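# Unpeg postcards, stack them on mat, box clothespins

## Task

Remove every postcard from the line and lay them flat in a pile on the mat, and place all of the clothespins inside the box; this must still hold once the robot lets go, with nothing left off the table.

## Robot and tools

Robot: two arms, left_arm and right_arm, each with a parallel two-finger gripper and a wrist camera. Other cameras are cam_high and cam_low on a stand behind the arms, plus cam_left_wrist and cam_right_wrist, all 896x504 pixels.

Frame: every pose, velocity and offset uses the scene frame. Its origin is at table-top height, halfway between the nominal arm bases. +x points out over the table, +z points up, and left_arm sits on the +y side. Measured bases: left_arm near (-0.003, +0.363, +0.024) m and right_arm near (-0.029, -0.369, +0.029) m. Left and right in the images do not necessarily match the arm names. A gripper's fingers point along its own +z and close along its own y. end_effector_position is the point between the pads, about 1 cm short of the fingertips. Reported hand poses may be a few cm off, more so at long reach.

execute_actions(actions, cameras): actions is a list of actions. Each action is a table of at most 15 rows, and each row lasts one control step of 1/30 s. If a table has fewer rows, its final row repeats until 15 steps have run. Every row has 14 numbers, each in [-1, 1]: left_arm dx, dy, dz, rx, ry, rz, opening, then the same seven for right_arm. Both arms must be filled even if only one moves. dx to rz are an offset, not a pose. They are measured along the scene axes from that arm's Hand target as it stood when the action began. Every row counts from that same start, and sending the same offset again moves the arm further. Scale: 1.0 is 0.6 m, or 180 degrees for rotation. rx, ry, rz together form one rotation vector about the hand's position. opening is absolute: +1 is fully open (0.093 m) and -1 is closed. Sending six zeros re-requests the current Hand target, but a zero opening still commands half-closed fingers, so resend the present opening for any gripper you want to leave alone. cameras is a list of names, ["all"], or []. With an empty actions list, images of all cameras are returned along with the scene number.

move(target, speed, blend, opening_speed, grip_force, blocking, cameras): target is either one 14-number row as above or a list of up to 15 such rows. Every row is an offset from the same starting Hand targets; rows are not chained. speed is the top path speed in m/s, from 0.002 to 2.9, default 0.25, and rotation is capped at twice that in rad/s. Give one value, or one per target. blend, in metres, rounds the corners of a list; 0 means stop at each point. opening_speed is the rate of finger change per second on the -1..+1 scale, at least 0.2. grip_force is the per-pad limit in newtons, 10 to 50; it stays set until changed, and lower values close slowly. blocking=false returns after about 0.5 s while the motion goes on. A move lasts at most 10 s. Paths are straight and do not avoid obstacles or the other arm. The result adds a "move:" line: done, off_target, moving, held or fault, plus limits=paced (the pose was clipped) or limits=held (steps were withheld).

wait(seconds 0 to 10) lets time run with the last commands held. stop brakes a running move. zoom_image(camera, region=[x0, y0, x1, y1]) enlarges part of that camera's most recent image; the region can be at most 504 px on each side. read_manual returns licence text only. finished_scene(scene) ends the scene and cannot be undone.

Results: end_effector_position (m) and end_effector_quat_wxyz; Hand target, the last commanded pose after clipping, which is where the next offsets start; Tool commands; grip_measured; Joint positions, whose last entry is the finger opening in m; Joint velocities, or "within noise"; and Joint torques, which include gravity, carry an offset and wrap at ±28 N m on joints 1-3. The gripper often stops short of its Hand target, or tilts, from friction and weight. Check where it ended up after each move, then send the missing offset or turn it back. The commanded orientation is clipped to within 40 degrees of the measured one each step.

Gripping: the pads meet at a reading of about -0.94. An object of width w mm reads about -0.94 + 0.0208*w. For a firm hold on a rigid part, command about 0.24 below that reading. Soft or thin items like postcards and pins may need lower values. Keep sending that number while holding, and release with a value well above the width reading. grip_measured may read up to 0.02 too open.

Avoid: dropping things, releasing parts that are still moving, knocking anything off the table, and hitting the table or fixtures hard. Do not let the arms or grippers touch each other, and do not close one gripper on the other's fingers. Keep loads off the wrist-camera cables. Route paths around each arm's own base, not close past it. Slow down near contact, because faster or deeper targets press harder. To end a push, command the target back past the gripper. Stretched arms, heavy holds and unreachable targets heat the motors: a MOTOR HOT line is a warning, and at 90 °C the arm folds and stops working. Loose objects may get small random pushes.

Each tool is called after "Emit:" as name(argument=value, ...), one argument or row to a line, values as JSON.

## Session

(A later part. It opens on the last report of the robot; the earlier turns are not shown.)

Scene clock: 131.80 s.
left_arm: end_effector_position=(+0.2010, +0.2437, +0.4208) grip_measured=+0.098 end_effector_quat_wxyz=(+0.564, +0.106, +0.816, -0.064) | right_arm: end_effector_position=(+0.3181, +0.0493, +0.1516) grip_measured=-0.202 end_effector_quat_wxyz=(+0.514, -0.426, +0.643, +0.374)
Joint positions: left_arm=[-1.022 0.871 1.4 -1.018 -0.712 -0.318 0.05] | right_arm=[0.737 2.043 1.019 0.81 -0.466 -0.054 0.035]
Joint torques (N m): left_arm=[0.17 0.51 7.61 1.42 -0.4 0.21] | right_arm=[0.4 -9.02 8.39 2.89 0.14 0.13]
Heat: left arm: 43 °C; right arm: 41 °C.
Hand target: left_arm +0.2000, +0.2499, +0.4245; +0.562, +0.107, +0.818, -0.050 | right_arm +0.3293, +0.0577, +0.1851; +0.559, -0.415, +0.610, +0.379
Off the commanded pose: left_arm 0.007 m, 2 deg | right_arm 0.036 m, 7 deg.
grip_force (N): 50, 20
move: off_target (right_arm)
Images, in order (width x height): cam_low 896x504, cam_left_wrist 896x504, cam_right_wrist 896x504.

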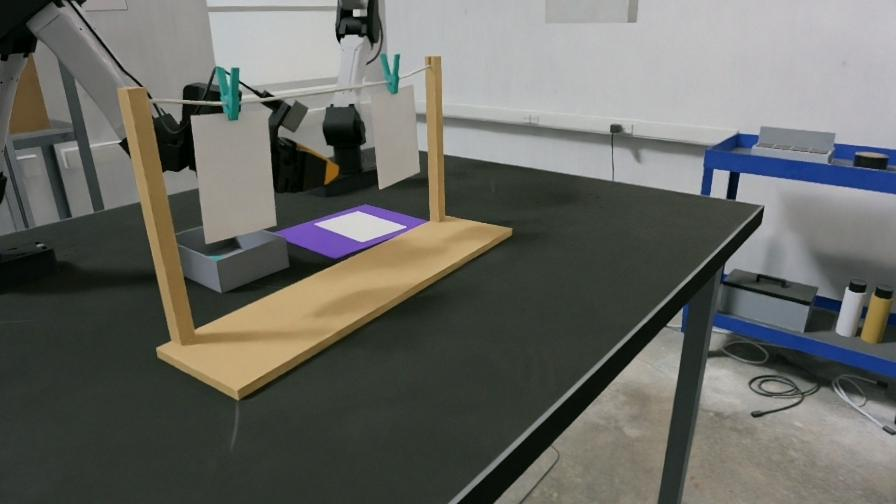

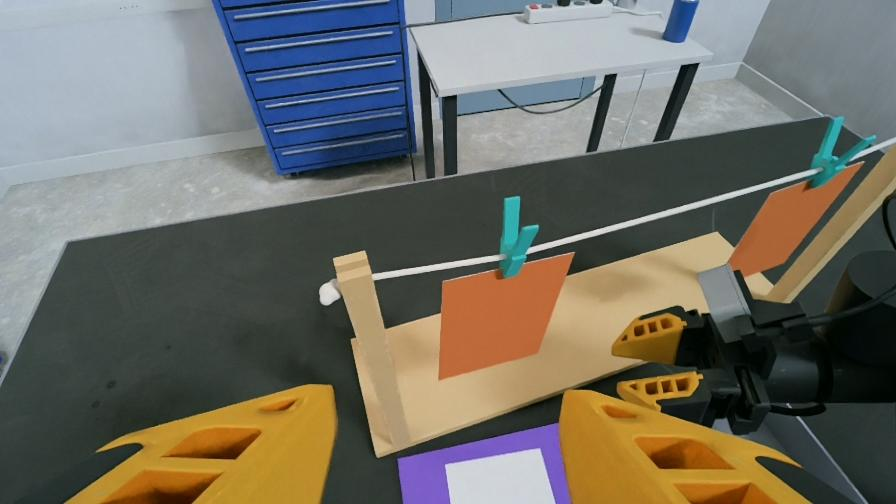

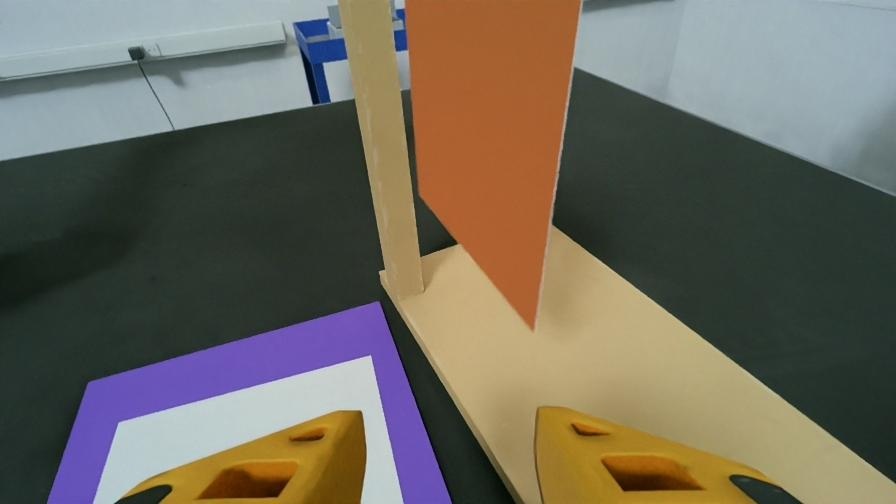

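Emit:
move(
  target=[0, 0, 0, 0, 0, 0, 0.1, 0.097, 0.077, -0.005, 0.01, -0.004, 0, -0.2],
  cameras=["cam_low","cam_left_wrist","cam_right_wrist"],
  speed=0.08,
)

Scene clock: 133.67 s.
left_arm: end_effector_position=(+0.2010, +0.2437, +0.4208) grip_measured=+0.098 end_effector_quat_wxyz=(+0.564, +0.106, +0.816, -0.064) | right_arm: end_effector_position=(+0.3770, +0.1029, +0.1654) grip_measured=-0.202 end_effector_quat_wxyz=(+0.558, -0.416, +0.606, +0.385)
Joint positions: left_arm=[-1.022 0.871 1.4 -1.018 -0.712 -0.318 0.05] | right_arm=[0.737 2.295 1.394 0.81 -0.466 -0.039 0.035]
Joint torques (N m): left_arm=[0.18 0.49 7.61 1.41 -0.41 0.2] | right_arm=[-0.43 -11.23 9.11 2 0.05 0.14]
Heat: left arm: 43 °C; right arm: 42 °C.
Hand target: left_arm +0.2000, +0.2499, +0.4245; +0.562, +0.107, +0.818, -0.050 | right_arm +0.3875, +0.1039, +0.1821; +0.569, -0.409, +0.600, +0.386
Off the commanded pose: left_arm 0.007 m, 2 deg | right_arm 0.020 m, 2 deg.
grip_force (N): 50, 20
move: off_target (right_arm)
Images, in order (width x height): cam_low 896x504, cam_left_wrist 896x504, cam_right_wrist 896x504.

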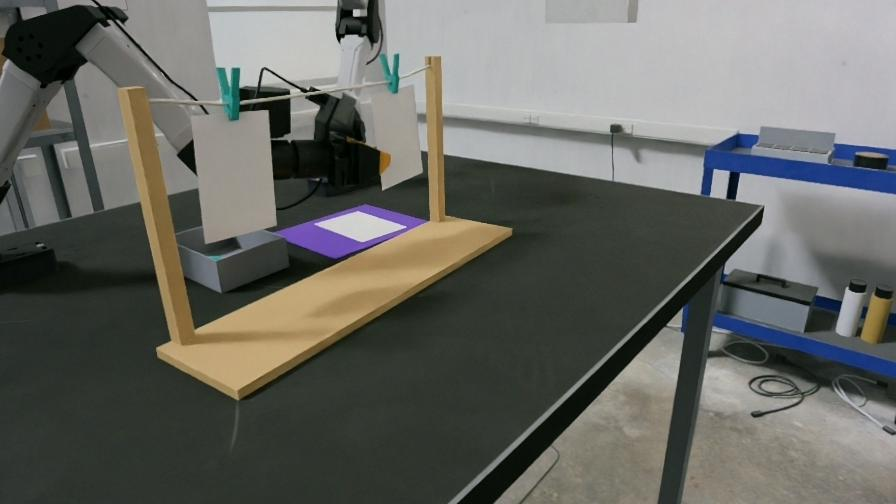

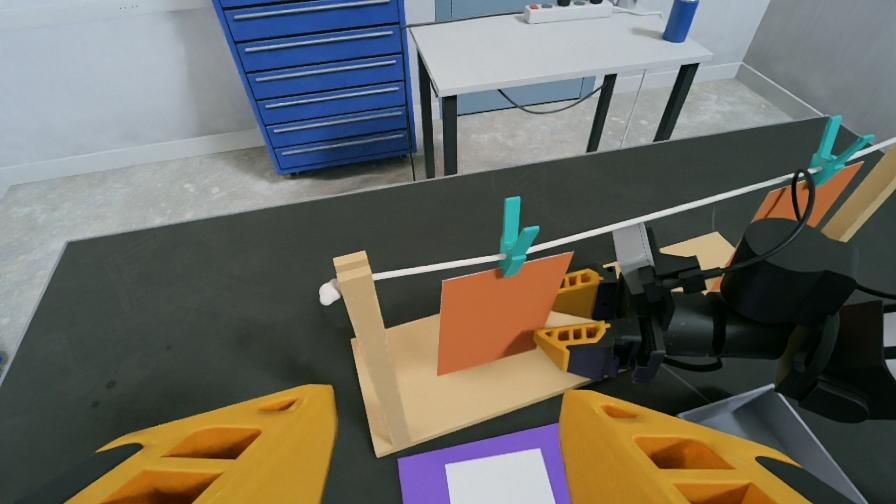

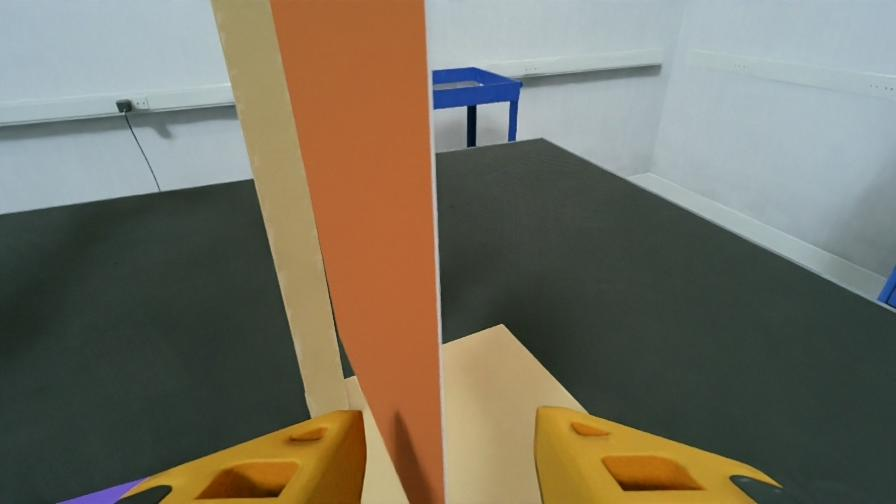

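Emit:
move(
  target=[0, 0, 0, 0, 0, 0, 0.1, 0.0, 0.022, -0.025, 0, 0, 0, -0.2],
  cameras=["cam_left_wrist","cam_right_wrist"],
  speed=0.08,
)

Scene clock: 134.87 s.
left_arm: end_effector_position=(+0.2010, +0.2437, +0.4208) grip_measured=+0.098 end_effector_quat_wxyz=(+0.564, +0.106, +0.816, -0.064) | right_arm: end_effector_position=(+0.3839, +0.1073, +0.1429) grip_measured=-0.202 end_effector_quat_wxyz=(+0.550, -0.415, +0.617, +0.381)
Joint positions: left_arm=[-1.022 0.871 1.4 -1.018 -0.712 -0.318 0.05] | right_arm=[0.737 2.358 1.431 0.81 -0.457 -0.037 0.035]
Joint torques (N m): left_arm=[0.13 0.49 7.57 1.41 -0.42 0.21] | right_arm=[0.68 -11.75 9.16 2.23 0.15 0.13]
Heat: left arm: 43 °C; right arm: 42 °C.
Hand target: left_arm +0.2000, +0.2499, +0.4245; +0.562, +0.107, +0.818, -0.050 | right_arm +0.3875, +0.1171, +0.1671; +0.569, -0.409, +0.600, +0.386
Off the commanded pose: left_arm 0.007 m, 2 deg | right_arm 0.026 m, 3 deg.
grip_force (N): 50, 20
move: off_target (right_arm)
Images, in order (width x height): cam_left_wrist 896x504, cam_right_wrist 896x504.

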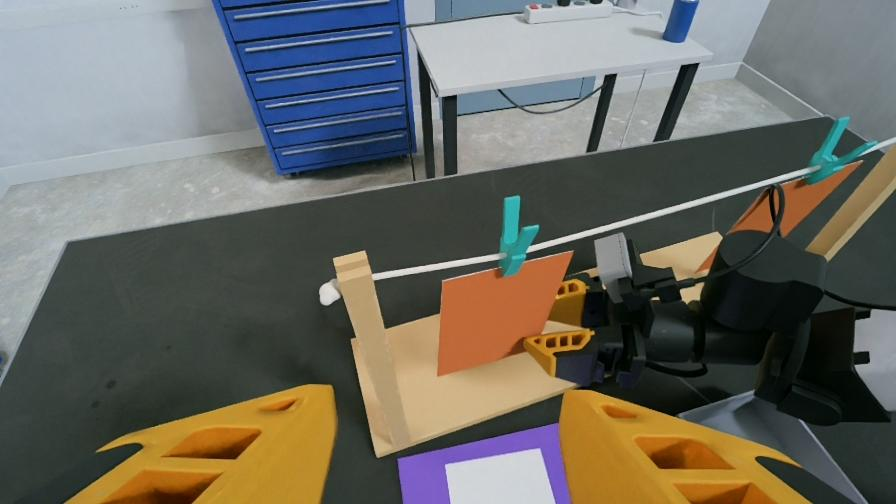

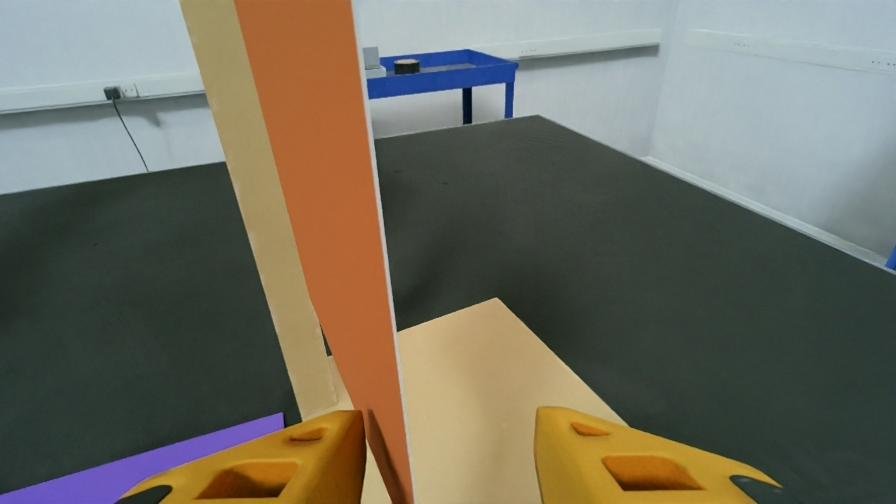

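Emit:
move(
  target=[0, 0, 0, 0, 0, 0, 0.1, -0.02, 0.012, 0, 0, 0, 0, -0.3],
  cameras=["cam_left_wrist","cam_right_wrist"],
  speed=0.06,
)

Scene clock: 136.20 s.
left_arm: end_effector_position=(+0.2010, +0.2437, +0.4208) grip_measured=+0.098 end_effector_quat_wxyz=(+0.564, +0.106, +0.816, -0.064) | right_arm: end_effector_position=(+0.3682, +0.1224, +0.1427) grip_measured=-0.298 end_effector_quat_wxyz=(+0.547, -0.420, +0.614, +0.384)
Joint positions: left_arm=[-1.022 0.871 1.4 -1.018 -0.712 -0.318 0.05] | right_arm=[0.778 2.358 1.431 0.81 -0.43 -0.036 0.031]
Joint torques (N m): left_arm=[0.1 0.51 7.61 1.43 -0.41 0.21] | right_arm=[0.43 -12.59 7.5 2.34 0.16 0.13]
Heat: left arm: 43 °C; right arm: 42 °C.
Hand target: left_arm +0.2000, +0.2499, +0.4245; +0.562, +0.107, +0.818, -0.050 | right_arm +0.3755, +0.1243, +0.1671; +0.569, -0.409, +0.600, +0.386
Off the commanded pose: left_arm 0.007 m, 2 deg | right_arm 0.026 m, 3 deg.
grip_force (N): 50, 20
move: off_target (right_arm)
Images, in order (width x height): cam_left_wrist 896x504, cam_right_wrist 896x504.

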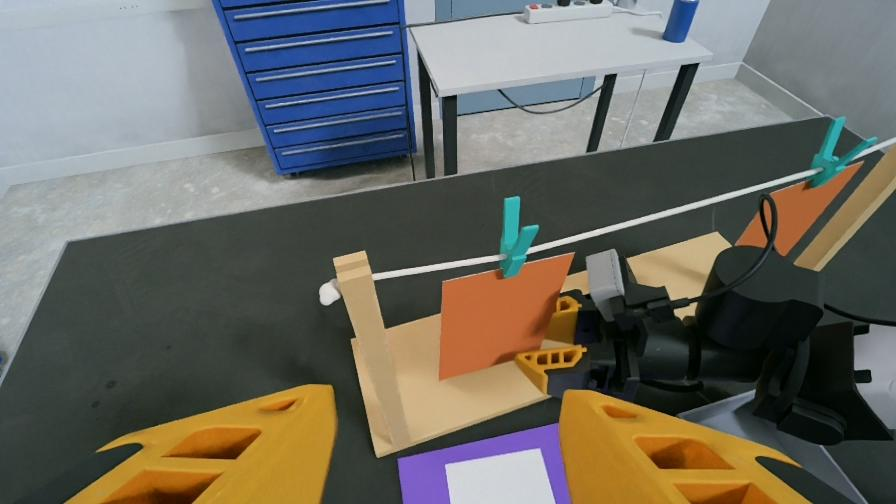

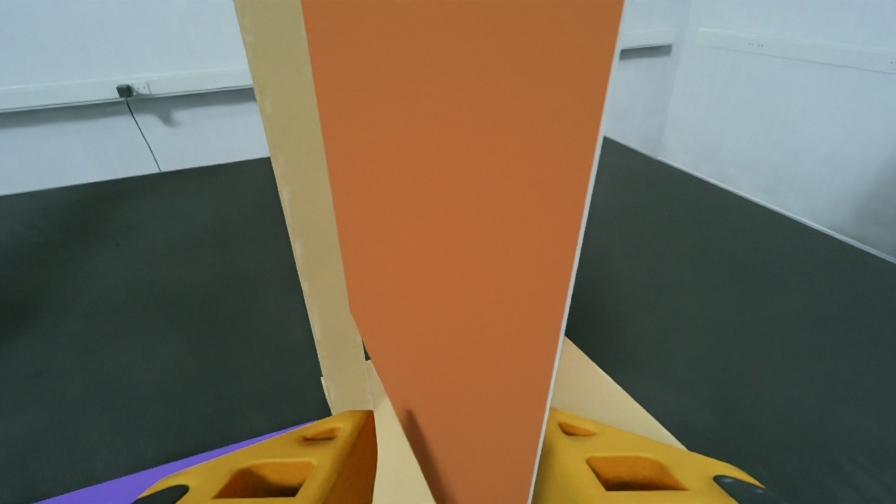

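Emit:
move(
  target=[0, 0, 0, 0, 0, 0, 0.1, 0.008, -0.012, 0, 0, 0, 0, -0.3],
  cameras=["cam_right_wrist"],
  speed=0.06,
)

Scene clock: 138.07 s.
left_arm: end_effector_position=(+0.2010, +0.2437, +0.4208) grip_measured=+0.098 end_effector_quat_wxyz=(+0.564, +0.106, +0.816, -0.064) | right_arm: end_effector_position=(+0.3786, +0.1138, +0.1427) grip_measured=-0.298 end_effector_quat_wxyz=(+0.551, -0.413, +0.618, +0.379)
Joint positions: left_arm=[-1.022 0.871 1.4 -1.018 -0.712 -0.318 0.05] | right_arm=[0.757 2.358 1.431 0.81 -0.43 -0.036 0.031]
Joint torques (N m): left_arm=[0.21 0.49 7.61 1.41 -0.4 0.21] | right_arm=[-0.25 -12.93 6.86 2.36 -0.02 0.11]
Heat: left arm: 43 °C; right arm: 42 °C.
Hand target: left_arm +0.2000, +0.2499, +0.4245; +0.562, +0.107, +0.818, -0.050 | right_arm +0.3803, +0.1171, +0.1671; +0.569, -0.409, +0.600, +0.386
Off the commanded pose: left_arm 0.007 m, 2 deg | right_arm 0.025 m, 3 deg.
grip_force (N): 50, 20
move: off_target (right_arm)
Images, in order (width x height): cam_right_wrist 896x504.

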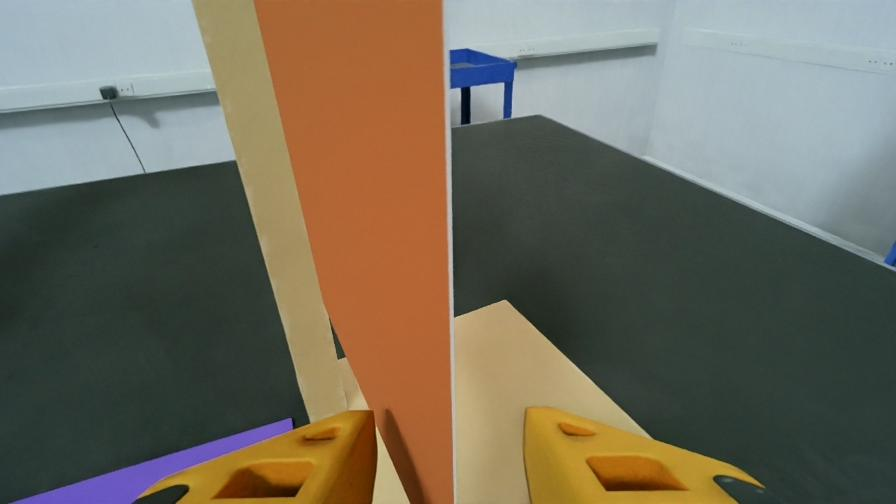

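Good, close.

Emit:
move(
  target=[0, 0, 0, 0, 0, 0, 0.1, 0, 0, 0, 0, 0, 0, -1],
  cameras=["cam_left_wrist","cam_right_wrist","cam_low"],
  speed=0.06,
)

Scene clock: 141.63 s.
left_arm: end_effector_position=(+0.2010, +0.2437, +0.4208) grip_measured=+0.098 end_effector_quat_wxyz=(+0.564, +0.106, +0.816, -0.064) | right_arm: end_effector_position=(+0.3715, +0.1189, +0.1437) grip_measured=-0.977 end_effector_quat_wxyz=(+0.549, -0.422, +0.611, +0.383)
Joint positions: left_arm=[-1.022 0.871 1.4 -1.018 -0.712 -0.318 0.05] | right_arm=[0.767 2.356 1.431 0.81 -0.442 -0.045 0]
Joint torques (N m): left_arm=[0.17 0.51 7.6 1.41 -0.41 0.2] | right_arm=[-0.27 -12.85 6.9 2.35 -0.02 0.12]
Heat: left arm: 43 °C; right arm: 43 °C.
Hand target: left_arm +0.2000, +0.2499, +0.4245; +0.562, +0.107, +0.818, -0.050 | right_arm +0.3803, +0.1171, +0.1671; +0.569, -0.409, +0.600, +0.386
Off the commanded pose: left_arm 0.007 m, 2 deg | right_arm 0.025 m, 3 deg.
grip_force (N): 50, 20
move: off_target (right_arm)
Images, in order (width x height): cam_low 896x504, cam_left_wrist 896x504, cam_right_wrist 896x504.

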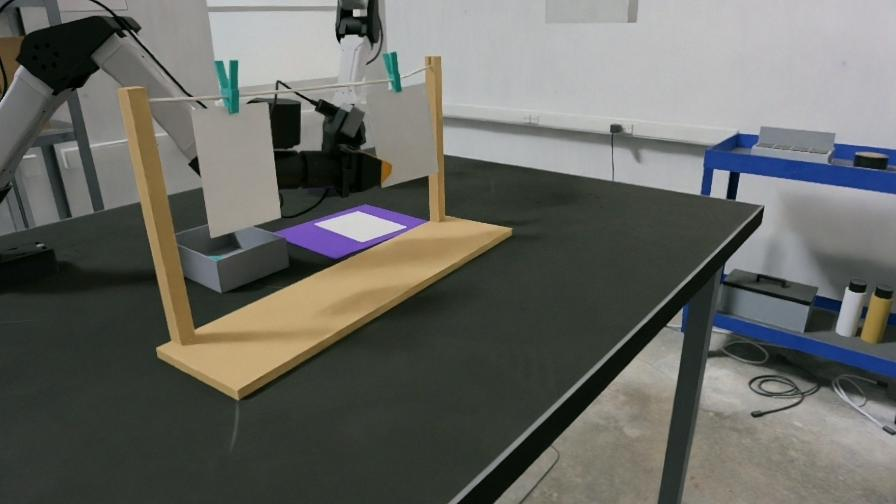

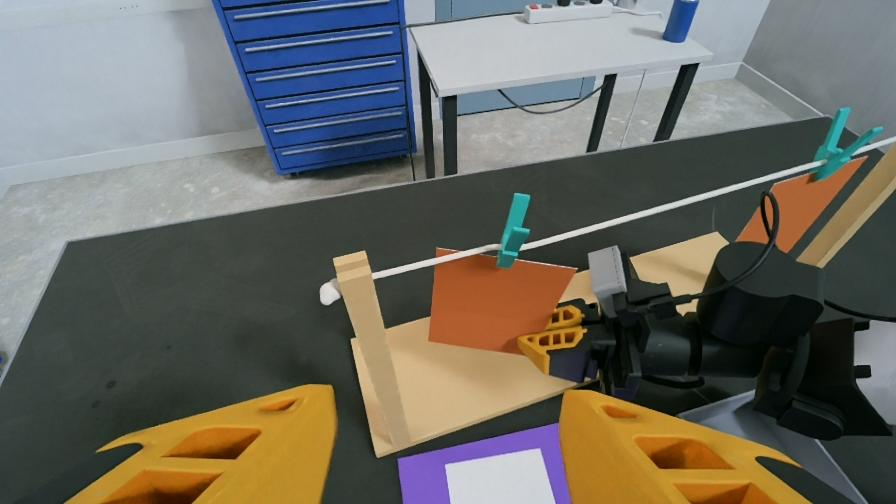

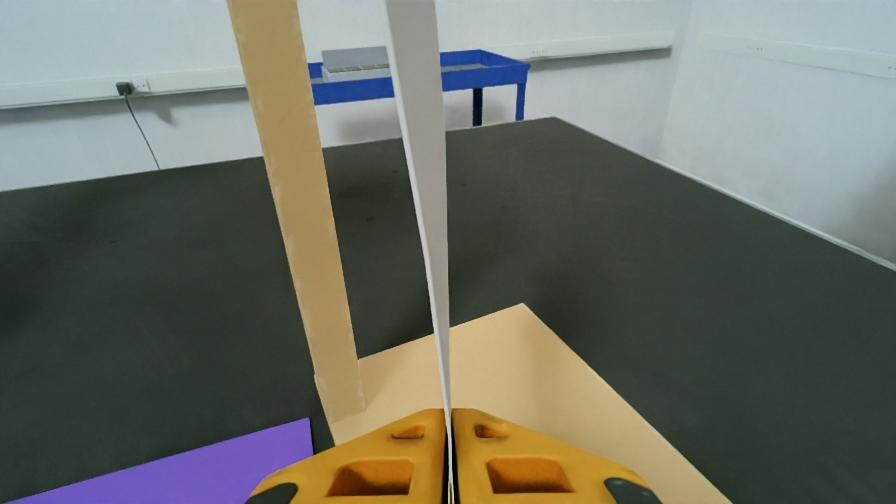

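Emit:
move(
  target=[0.3, -0.05, -0.05, 0.081, 0.078, -0.43, 0.5, 0, 0, 0, 0, 0, 0, -1],
  cameras=["cam_left_wrist","cam_low"],
  speed=0.2,
)

Scene clock: 147.43 s.
left_arm: end_effector_position=(+0.3831, +0.2184, +0.3839) grip_measured=+0.498 end_effector_quat_wxyz=(+0.408, +0.581, +0.659, -0.249) | right_arm: end_effector_position=(+0.3715, +0.1189, +0.1437) grip_measured=-0.977 end_effector_quat_wxyz=(+0.549, -0.422, +0.611, +0.383)
Joint positions: left_arm=[-0.034 1.931 2.359 -1.535 0.92 1.184 0.069] | right_arm=[0.767 2.356 1.431 0.81 -0.442 -0.045 0]
Joint torques (N m): left_arm=[0.16 -6.61 7.76 0.71 0.91 0.29] | right_arm=[-0.27 -12.88 6.9 2.36 -0.03 0.13]
Heat: left arm: 43 °C; right arm: 44 °C.
Hand target: left_arm +0.3800, +0.2199, +0.3945; +0.295, +0.651, +0.630, -0.304 | right_arm +0.3803, +0.1171, +0.1671; +0.569, -0.409, +0.600, +0.386
Off the commanded pose: left_arm 0.011 m, 17 deg | right_arm 0.025 m, 3 deg.
joint sent to its limit (left arm) — joint 4 (wrist pitch), lower limit. The joint targets are off in position and orientation.
grip_force (N): 50, 20
move: off_target (left_arm, right_arm)
Images, in order (width x height): cam_low 896x504, cam_left_wrist 896x504.

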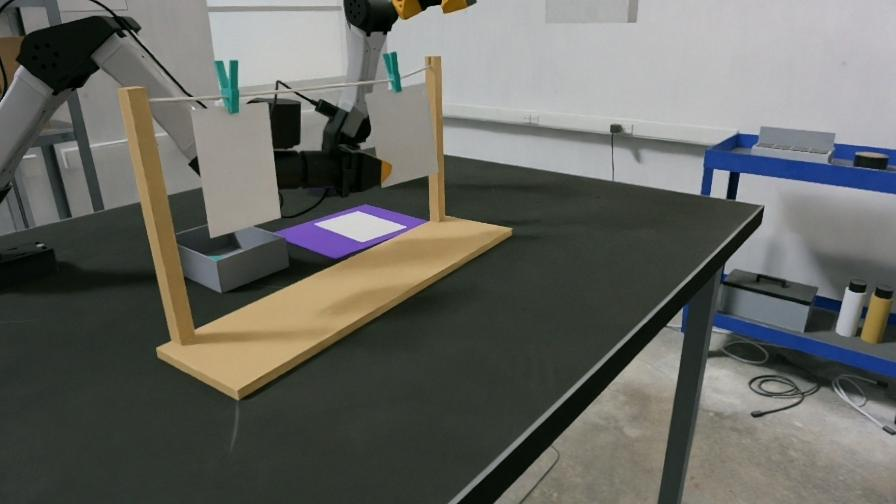

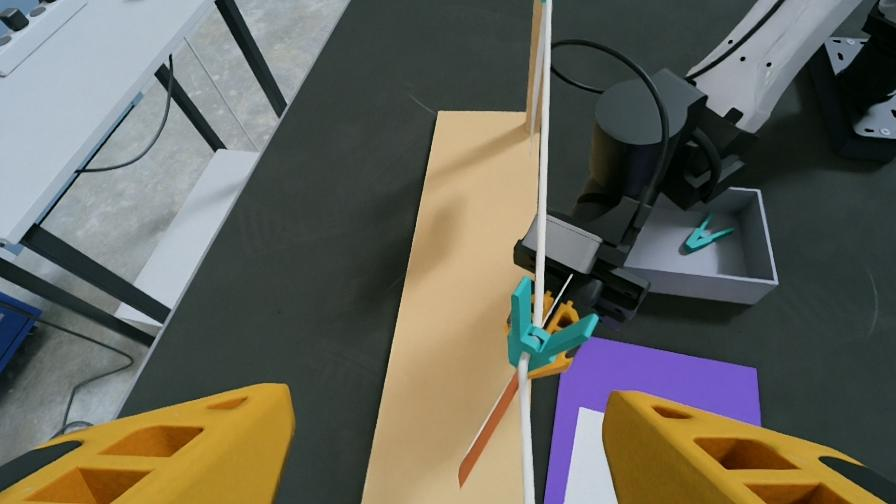

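Emit:
move(
  target=[0, 0, 0, 0, 0, 0, 0.5, 0.01, 0, 0, 0, 0, 0.067, -1],
  cameras=["cam_left_wrist","cam_low","cam_right_wrist"],
  speed=0.06,
)

Scene clock: 150.47 s.
left_arm: end_effector_position=(+0.3831, +0.2184, +0.3839) grip_measured=+0.498 end_effector_quat_wxyz=(+0.409, +0.581, +0.658, -0.249) | right_arm: end_effector_position=(+0.3785, +0.1175, +0.1523) grip_measured=-0.977 end_effector_quat_wxyz=(+0.519, -0.463, +0.566, +0.443)
Joint positions: left_arm=[-0.034 1.931 2.359 -1.535 0.92 1.185 0.069] | right_arm=[0.703 2.415 1.549 0.776 -0.686 -0.036 0]
Joint torques (N m): left_arm=[0.16 -6.61 7.8 0.72 0.91 0.32] | right_arm=[-0.43 -12.07 9.14 1.79 -0.25 -0.07]
Heat: left arm: 43 °C; right arm: 45 °C.
Hand target: left_arm +0.3800, +0.2199, +0.3945; +0.295, +0.651, +0.630, -0.304 | right_arm +0.3863, +0.1171, +0.1671; +0.526, -0.470, +0.554, +0.443
Off the commanded pose: left_arm 0.011 m, 17 deg | right_arm 0.017 m, 2 deg.
joint sent to its limit (left arm) — joint 4 (wrist pitch), lower limit. The joint targets are off in position and orientation.
grip_force (N): 50, 20
move: off_target (left_arm, right_arm)
Images, in order (width x height): cam_low 896x504, cam_left_wrist 896x504, cam_right_wrist 896x504.

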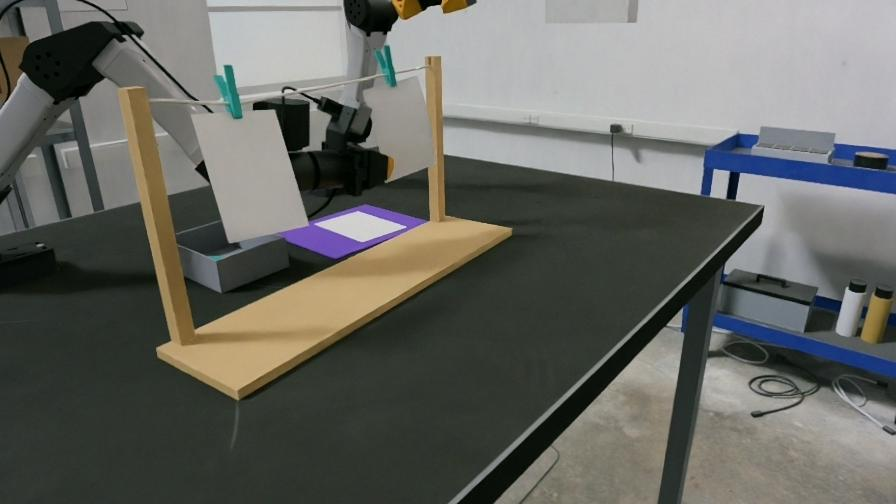

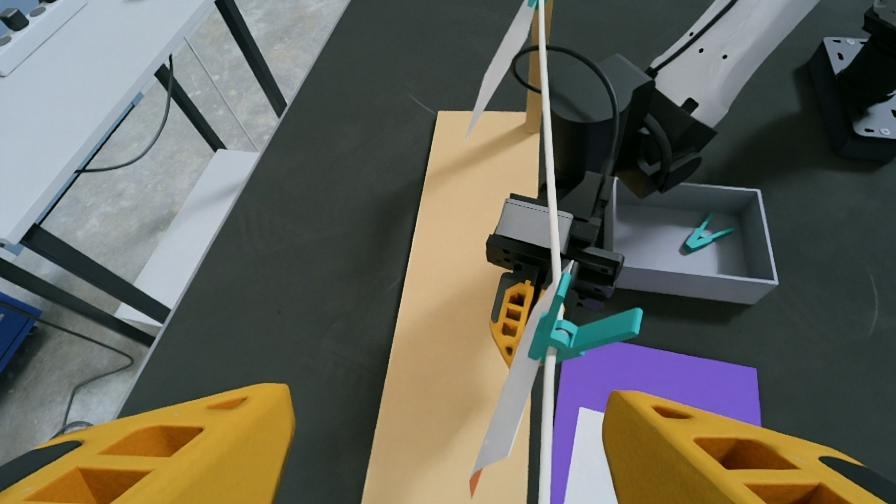

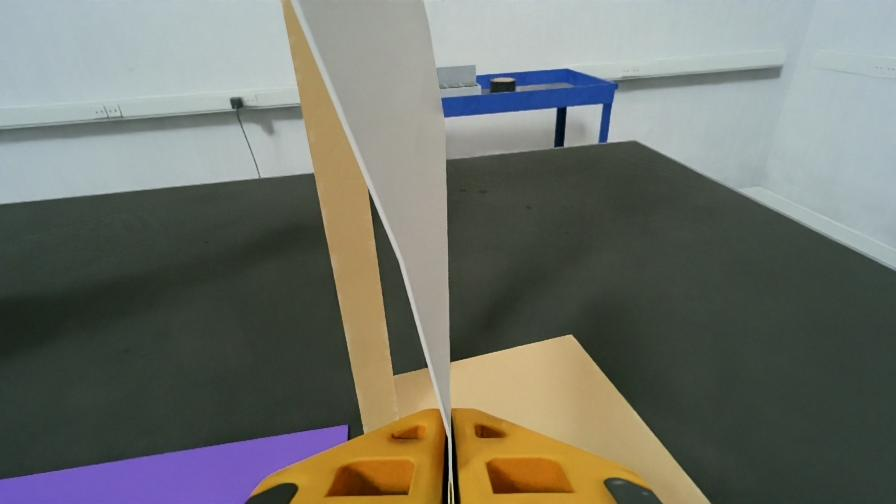

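Emit:
move(
  target=[0, 0, 0, 0, 0, 0, 0.5, -0.025, 0, -0.008, 0, 0, 0, -1],
  cameras=["cam_left_wrist","cam_low","cam_right_wrist"],
  speed=0.06,
)

Scene clock: 151.70 s.
left_arm: end_effector_position=(+0.3831, +0.2184, +0.3839) grip_measured=+0.498 end_effector_quat_wxyz=(+0.409, +0.581, +0.658, -0.249) | right_arm: end_effector_position=(+0.3713, +0.1189, +0.1436) grip_measured=-0.977 end_effector_quat_wxyz=(+0.509, -0.466, +0.571, +0.445)
Joint positions: left_arm=[-0.034 1.931 2.359 -1.535 0.92 1.185 0.069] | right_arm=[0.712 2.415 1.528 0.776 -0.686 -0.036 0]
Joint torques (N m): left_arm=[0.12 -6.63 7.77 0.72 0.91 0.31] | right_arm=[0.42 -14.02 4.78 2.22 -0.06 -0.06]
Heat: left arm: 43 °C; right arm: 45 °C.
Hand target: left_arm +0.3800, +0.2199, +0.3945; +0.295, +0.651, +0.630, -0.304 | right_arm +0.3713, +0.1171, +0.1623; +0.526, -0.470, +0.554, +0.443
Off the commanded pose: left_arm 0.011 m, 17 deg | right_arm 0.019 m, 3 deg.
joint sent to its limit (left arm) — joint 4 (wrist pitch), lower limit. The joint targets are off in position and orientation.
grip_force (N): 50, 20
move: off_target (left_arm, right_arm)
Images, in order (width x height): cam_low 896x504, cam_left_wrist 896x504, cam_right_wrist 896x504.

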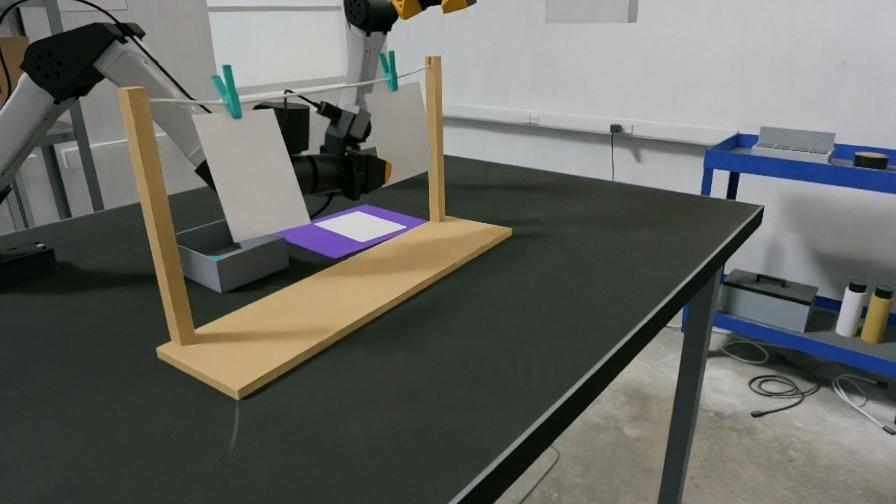

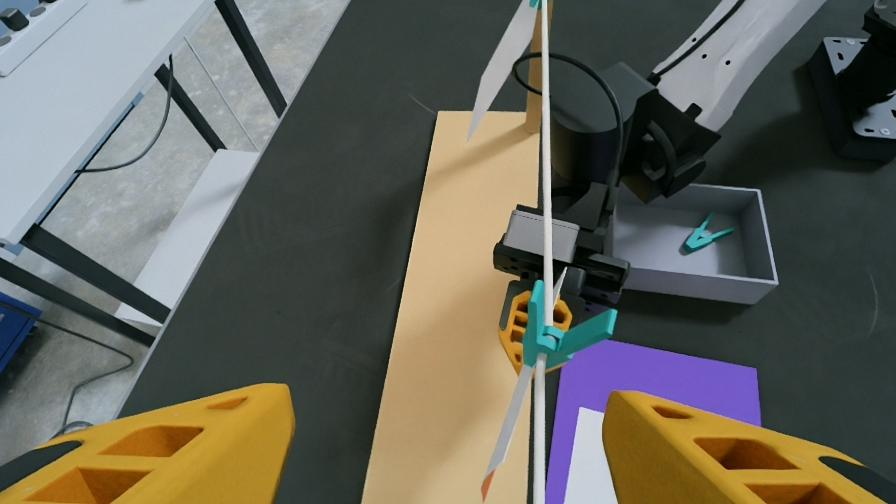

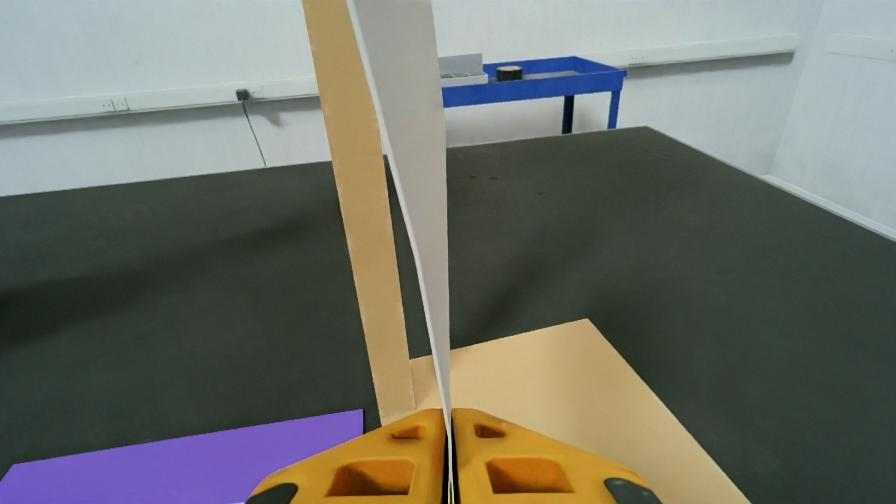

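Emit:
move(
  target=[-0.03, -0.06, -0.075, 0, 0, 0, 0.5, 0, 0, 0, 0, 0, 0, -1],
  cameras=["cam_left_wrist","cam_low"],
  speed=0.1,
)

Scene clock: 154.13 s.
left_arm: end_effector_position=(+0.3654, +0.1816, +0.3555) grip_measured=+0.498 end_effector_quat_wxyz=(+0.364, +0.617, +0.638, -0.282) | right_arm: end_effector_position=(+0.3713, +0.1189, +0.1436) grip_measured=-0.977 end_effector_quat_wxyz=(+0.509, -0.466, +0.571, +0.445)
Joint positions: left_arm=[-0.136 1.931 2.262 -1.538 0.907 1.23 0.069] | right_arm=[0.712 2.415 1.528 0.776 -0.686 -0.036 0]
Joint torques (N m): left_arm=[-0.81 -7.27 4.14 0.59 0.38 0.32] | right_arm=[0.39 -14.04 4.79 2.23 -0.06 -0.06]
Heat: left arm: 43 °C; right arm: 46 °C.
Hand target: left_arm +0.3620, +0.1839, +0.3495; +0.295, +0.651, +0.630, -0.304 | right_arm +0.3713, +0.1171, +0.1623; +0.526, -0.470, +0.554, +0.443
Off the commanded pose: left_arm 0.007 m, 9 deg | right_arm 0.019 m, 3 deg.
joint sent to its limit (left arm) — joint 4 (wrist pitch), lower limit. The joint targets are off in position and orientation.
grip_force (N): 50, 20
move: off_target (left_arm, right_arm)
Images, in order (width x height): cam_low 896x504, cam_left_wrist 896x504.

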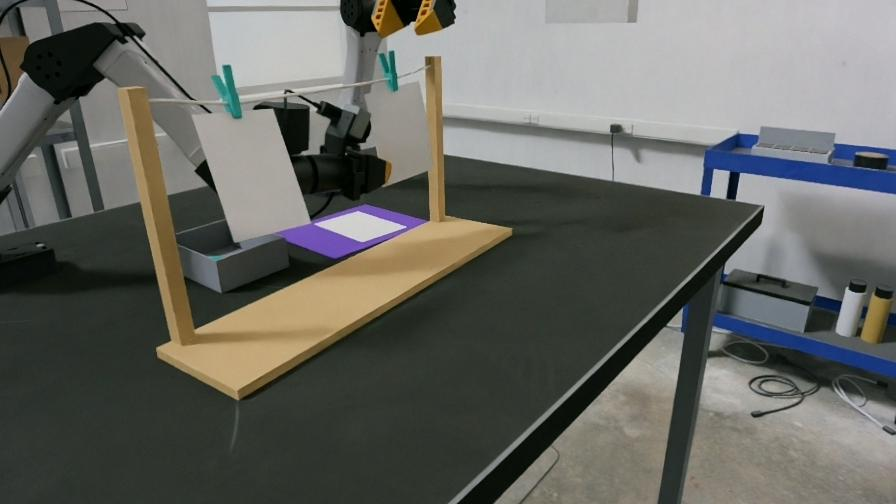

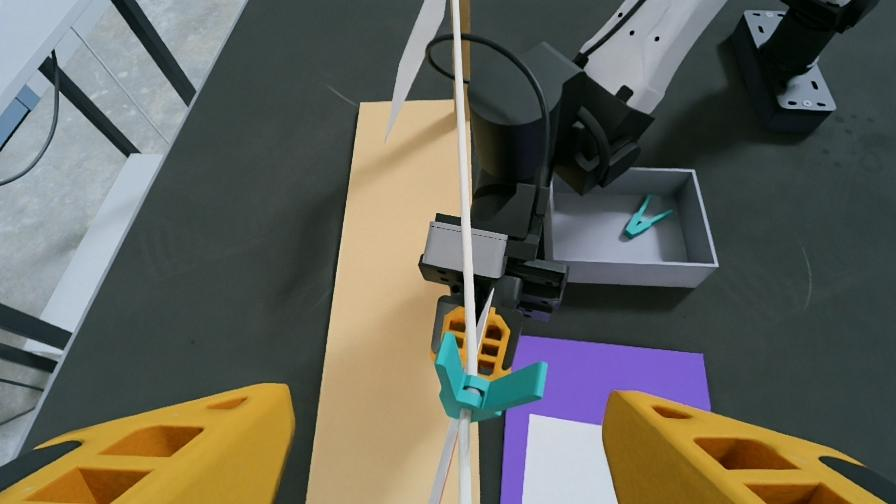

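Emit:
move(
  target=[-0.008, -0.045, -0.075, 0, 0, 0, 0.5, 0, 0, 0, 0, 0, 0, -1],
  cameras=["cam_left_wrist","cam_low"],
  speed=0.08,
)

Emit:
zoom_image(
  camera="cam_low",
  region=[300, 10, 460, 140],
)

Scene clock: 155.90 s.
left_arm: end_effector_position=(+0.3595, +0.1549, +0.3124) grip_measured=+0.498 end_effector_quat_wxyz=(+0.307, +0.646, +0.629, -0.304) | right_arm: end_effector_position=(+0.3713, +0.1189, +0.1436) grip_measured=-0.977 end_effector_quat_wxyz=(+0.509, -0.466, +0.571, +0.445)
Joint positions: left_arm=[-0.215 1.986 2.197 -1.538 0.869 1.274 0.069] | right_arm=[0.712 2.415 1.528 0.776 -0.686 -0.036 0]
Joint torques (N m): left_arm=[-0.79 -7.28 4.33 0.44 0.38 0.33] | right_arm=[0.42 -14.02 4.72 2.24 -0.06 -0.06]
Heat: left arm: 43 °C; right arm: 47 °C.
Hand target: left_arm +0.3572, +0.1569, +0.3045; +0.295, +0.651, +0.630, -0.304 | right_arm +0.3713, +0.1171, +0.1623; +0.526, -0.470, +0.554, +0.443
Off the commanded pose: left_arm 0.008 m, 2 deg | right_arm 0.019 m, 3 deg.
grip_force (N): 50, 20
move: off_target (right_arm)
Images, in order (width x height): cam_low 896x504, cam_left_wrist 896x504.

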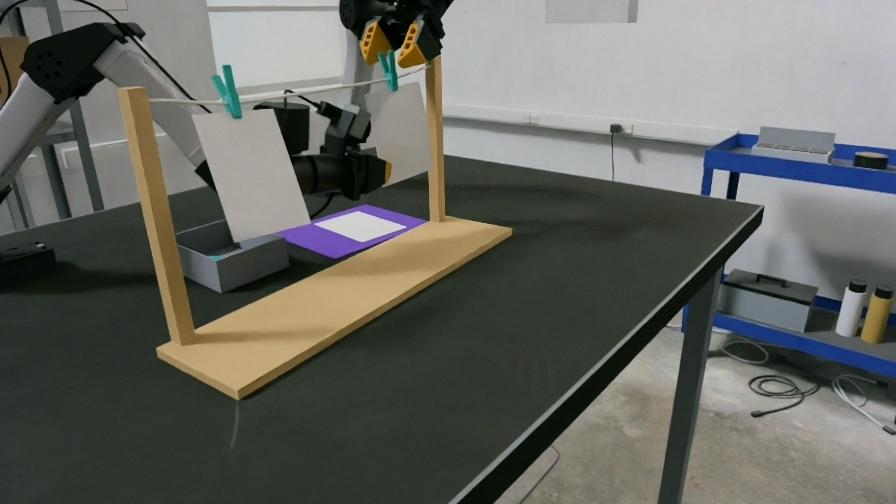

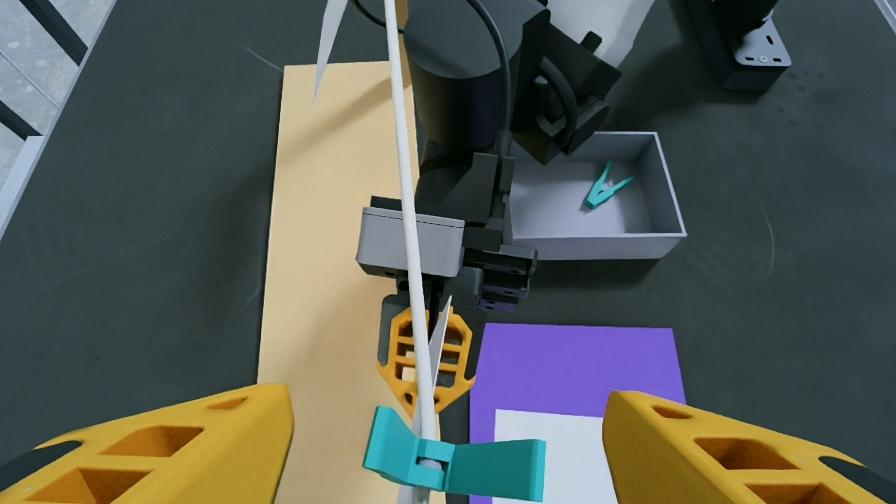

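Scaled by 3.150 from the camera's 896x504 image, which has a finer 1280x720 frame.

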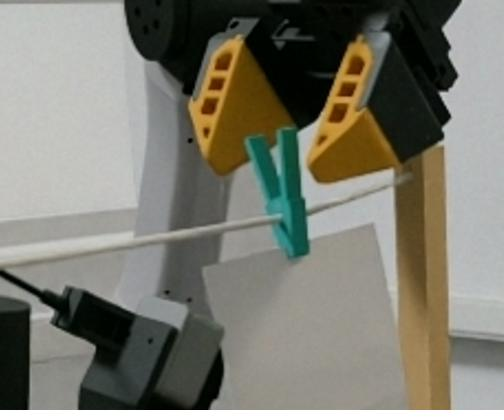

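Emit:
move(
  target=[
    [0, 0, -0.007, 0, 0, 0, 0.5, 0, 0, 0, 0, 0, 0, -1],
    [0, 0, -0.007, 0, 0, 0, -0.3, 0, 0, 0, 0, 0, 0, -1],
    [0, 0, -0.007, 0, 0, 0, -0.75, 0, 0, 0, 0, 0, 0, -1],
  ],
  cameras=["cam_left_wrist","cam_low","cam_right_wrist"],
  speed=0.08,
  opening_speed=0.5,
)

Emit:
zoom_image(
  camera="cam_low",
  region=[340, 30, 440, 120],
)

Scene clock: 162.00 s.
left_arm: end_effector_position=(+0.3573, +0.1554, +0.3037) grip_measured=-0.743 end_effector_quat_wxyz=(+0.296, +0.643, +0.634, -0.312) | right_arm: end_effector_position=(+0.3713, +0.1189, +0.1436) grip_measured=-0.977 end_effector_quat_wxyz=(+0.509, -0.466, +0.571, +0.445)
Joint positions: left_arm=[-0.215 1.986 2.165 -1.538 0.869 1.276 0.01] | right_arm=[0.712 2.415 1.528 0.776 -0.686 -0.036 0]
Joint torques (N m): left_arm=[-0.81 -8.08 4.22 0.6 0.39 0.31] | right_arm=[0.4 -14.06 4.75 2.24 -0.07 -0.06]
Heat: left arm: 43 °C; right arm: 49 °C.
Hand target: left_arm +0.3572, +0.1569, +0.3003; +0.295, +0.651, +0.630, -0.304 | right_arm +0.3713, +0.1171, +0.1623; +0.526, -0.470, +0.554, +0.443
Off the commanded pose: left_arm 0.004 m, 1 deg | right_arm 0.019 m, 3 deg.
grip_force (N): 50, 20
move: off_target (right_arm)
Images, in order (width x height): cam_low 896x504, cam_left_wrist 896x504, cam_right_wrist 896x504.

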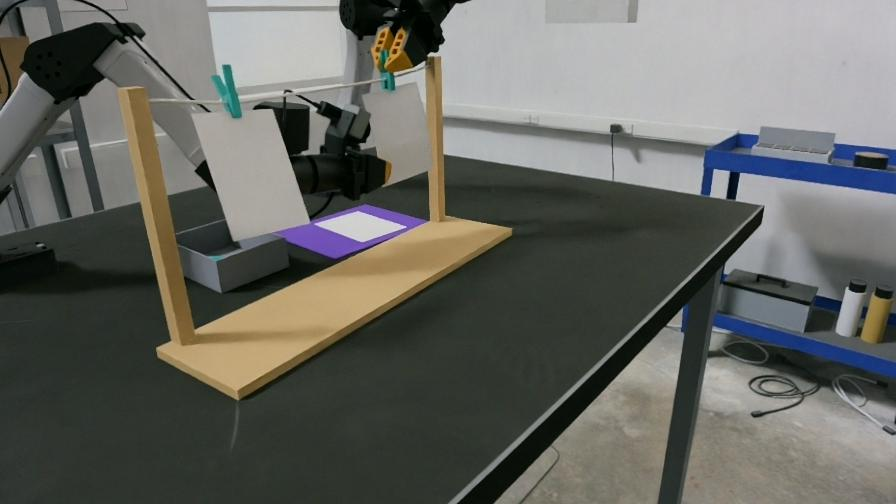

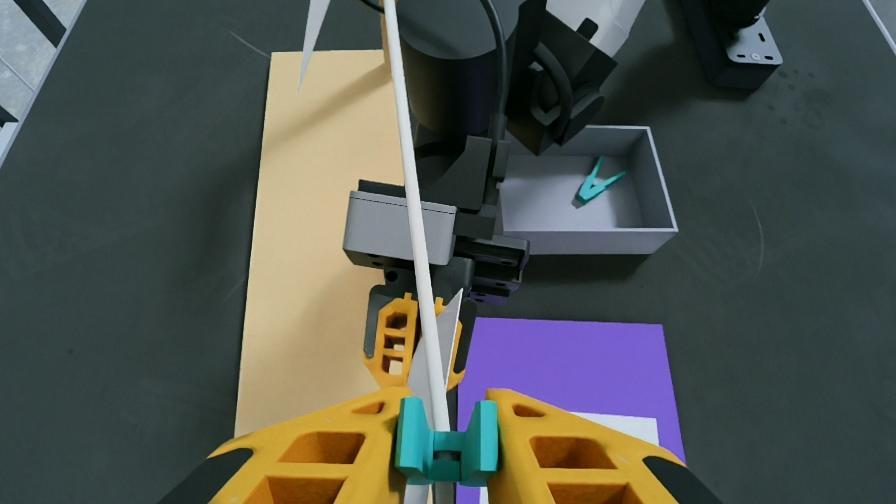

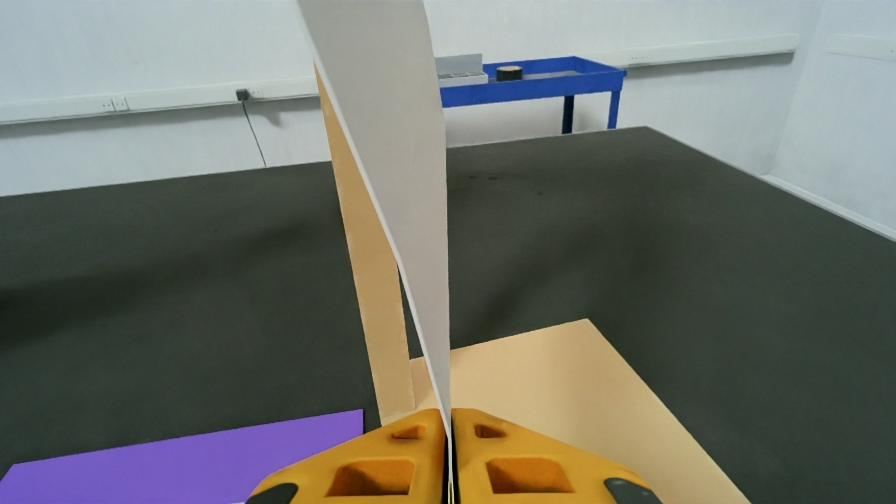

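Scaled by 5.040 from the camera's 896x504 image, which has a finer 1280x720 frame.

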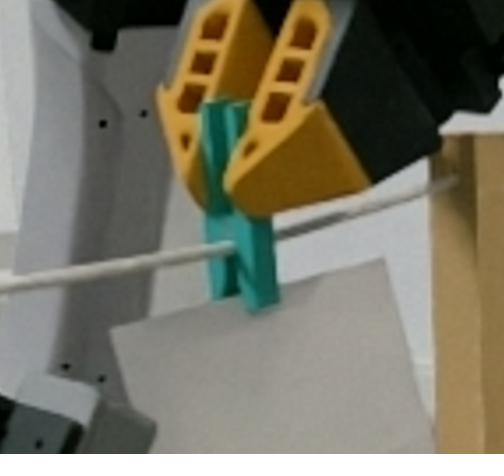

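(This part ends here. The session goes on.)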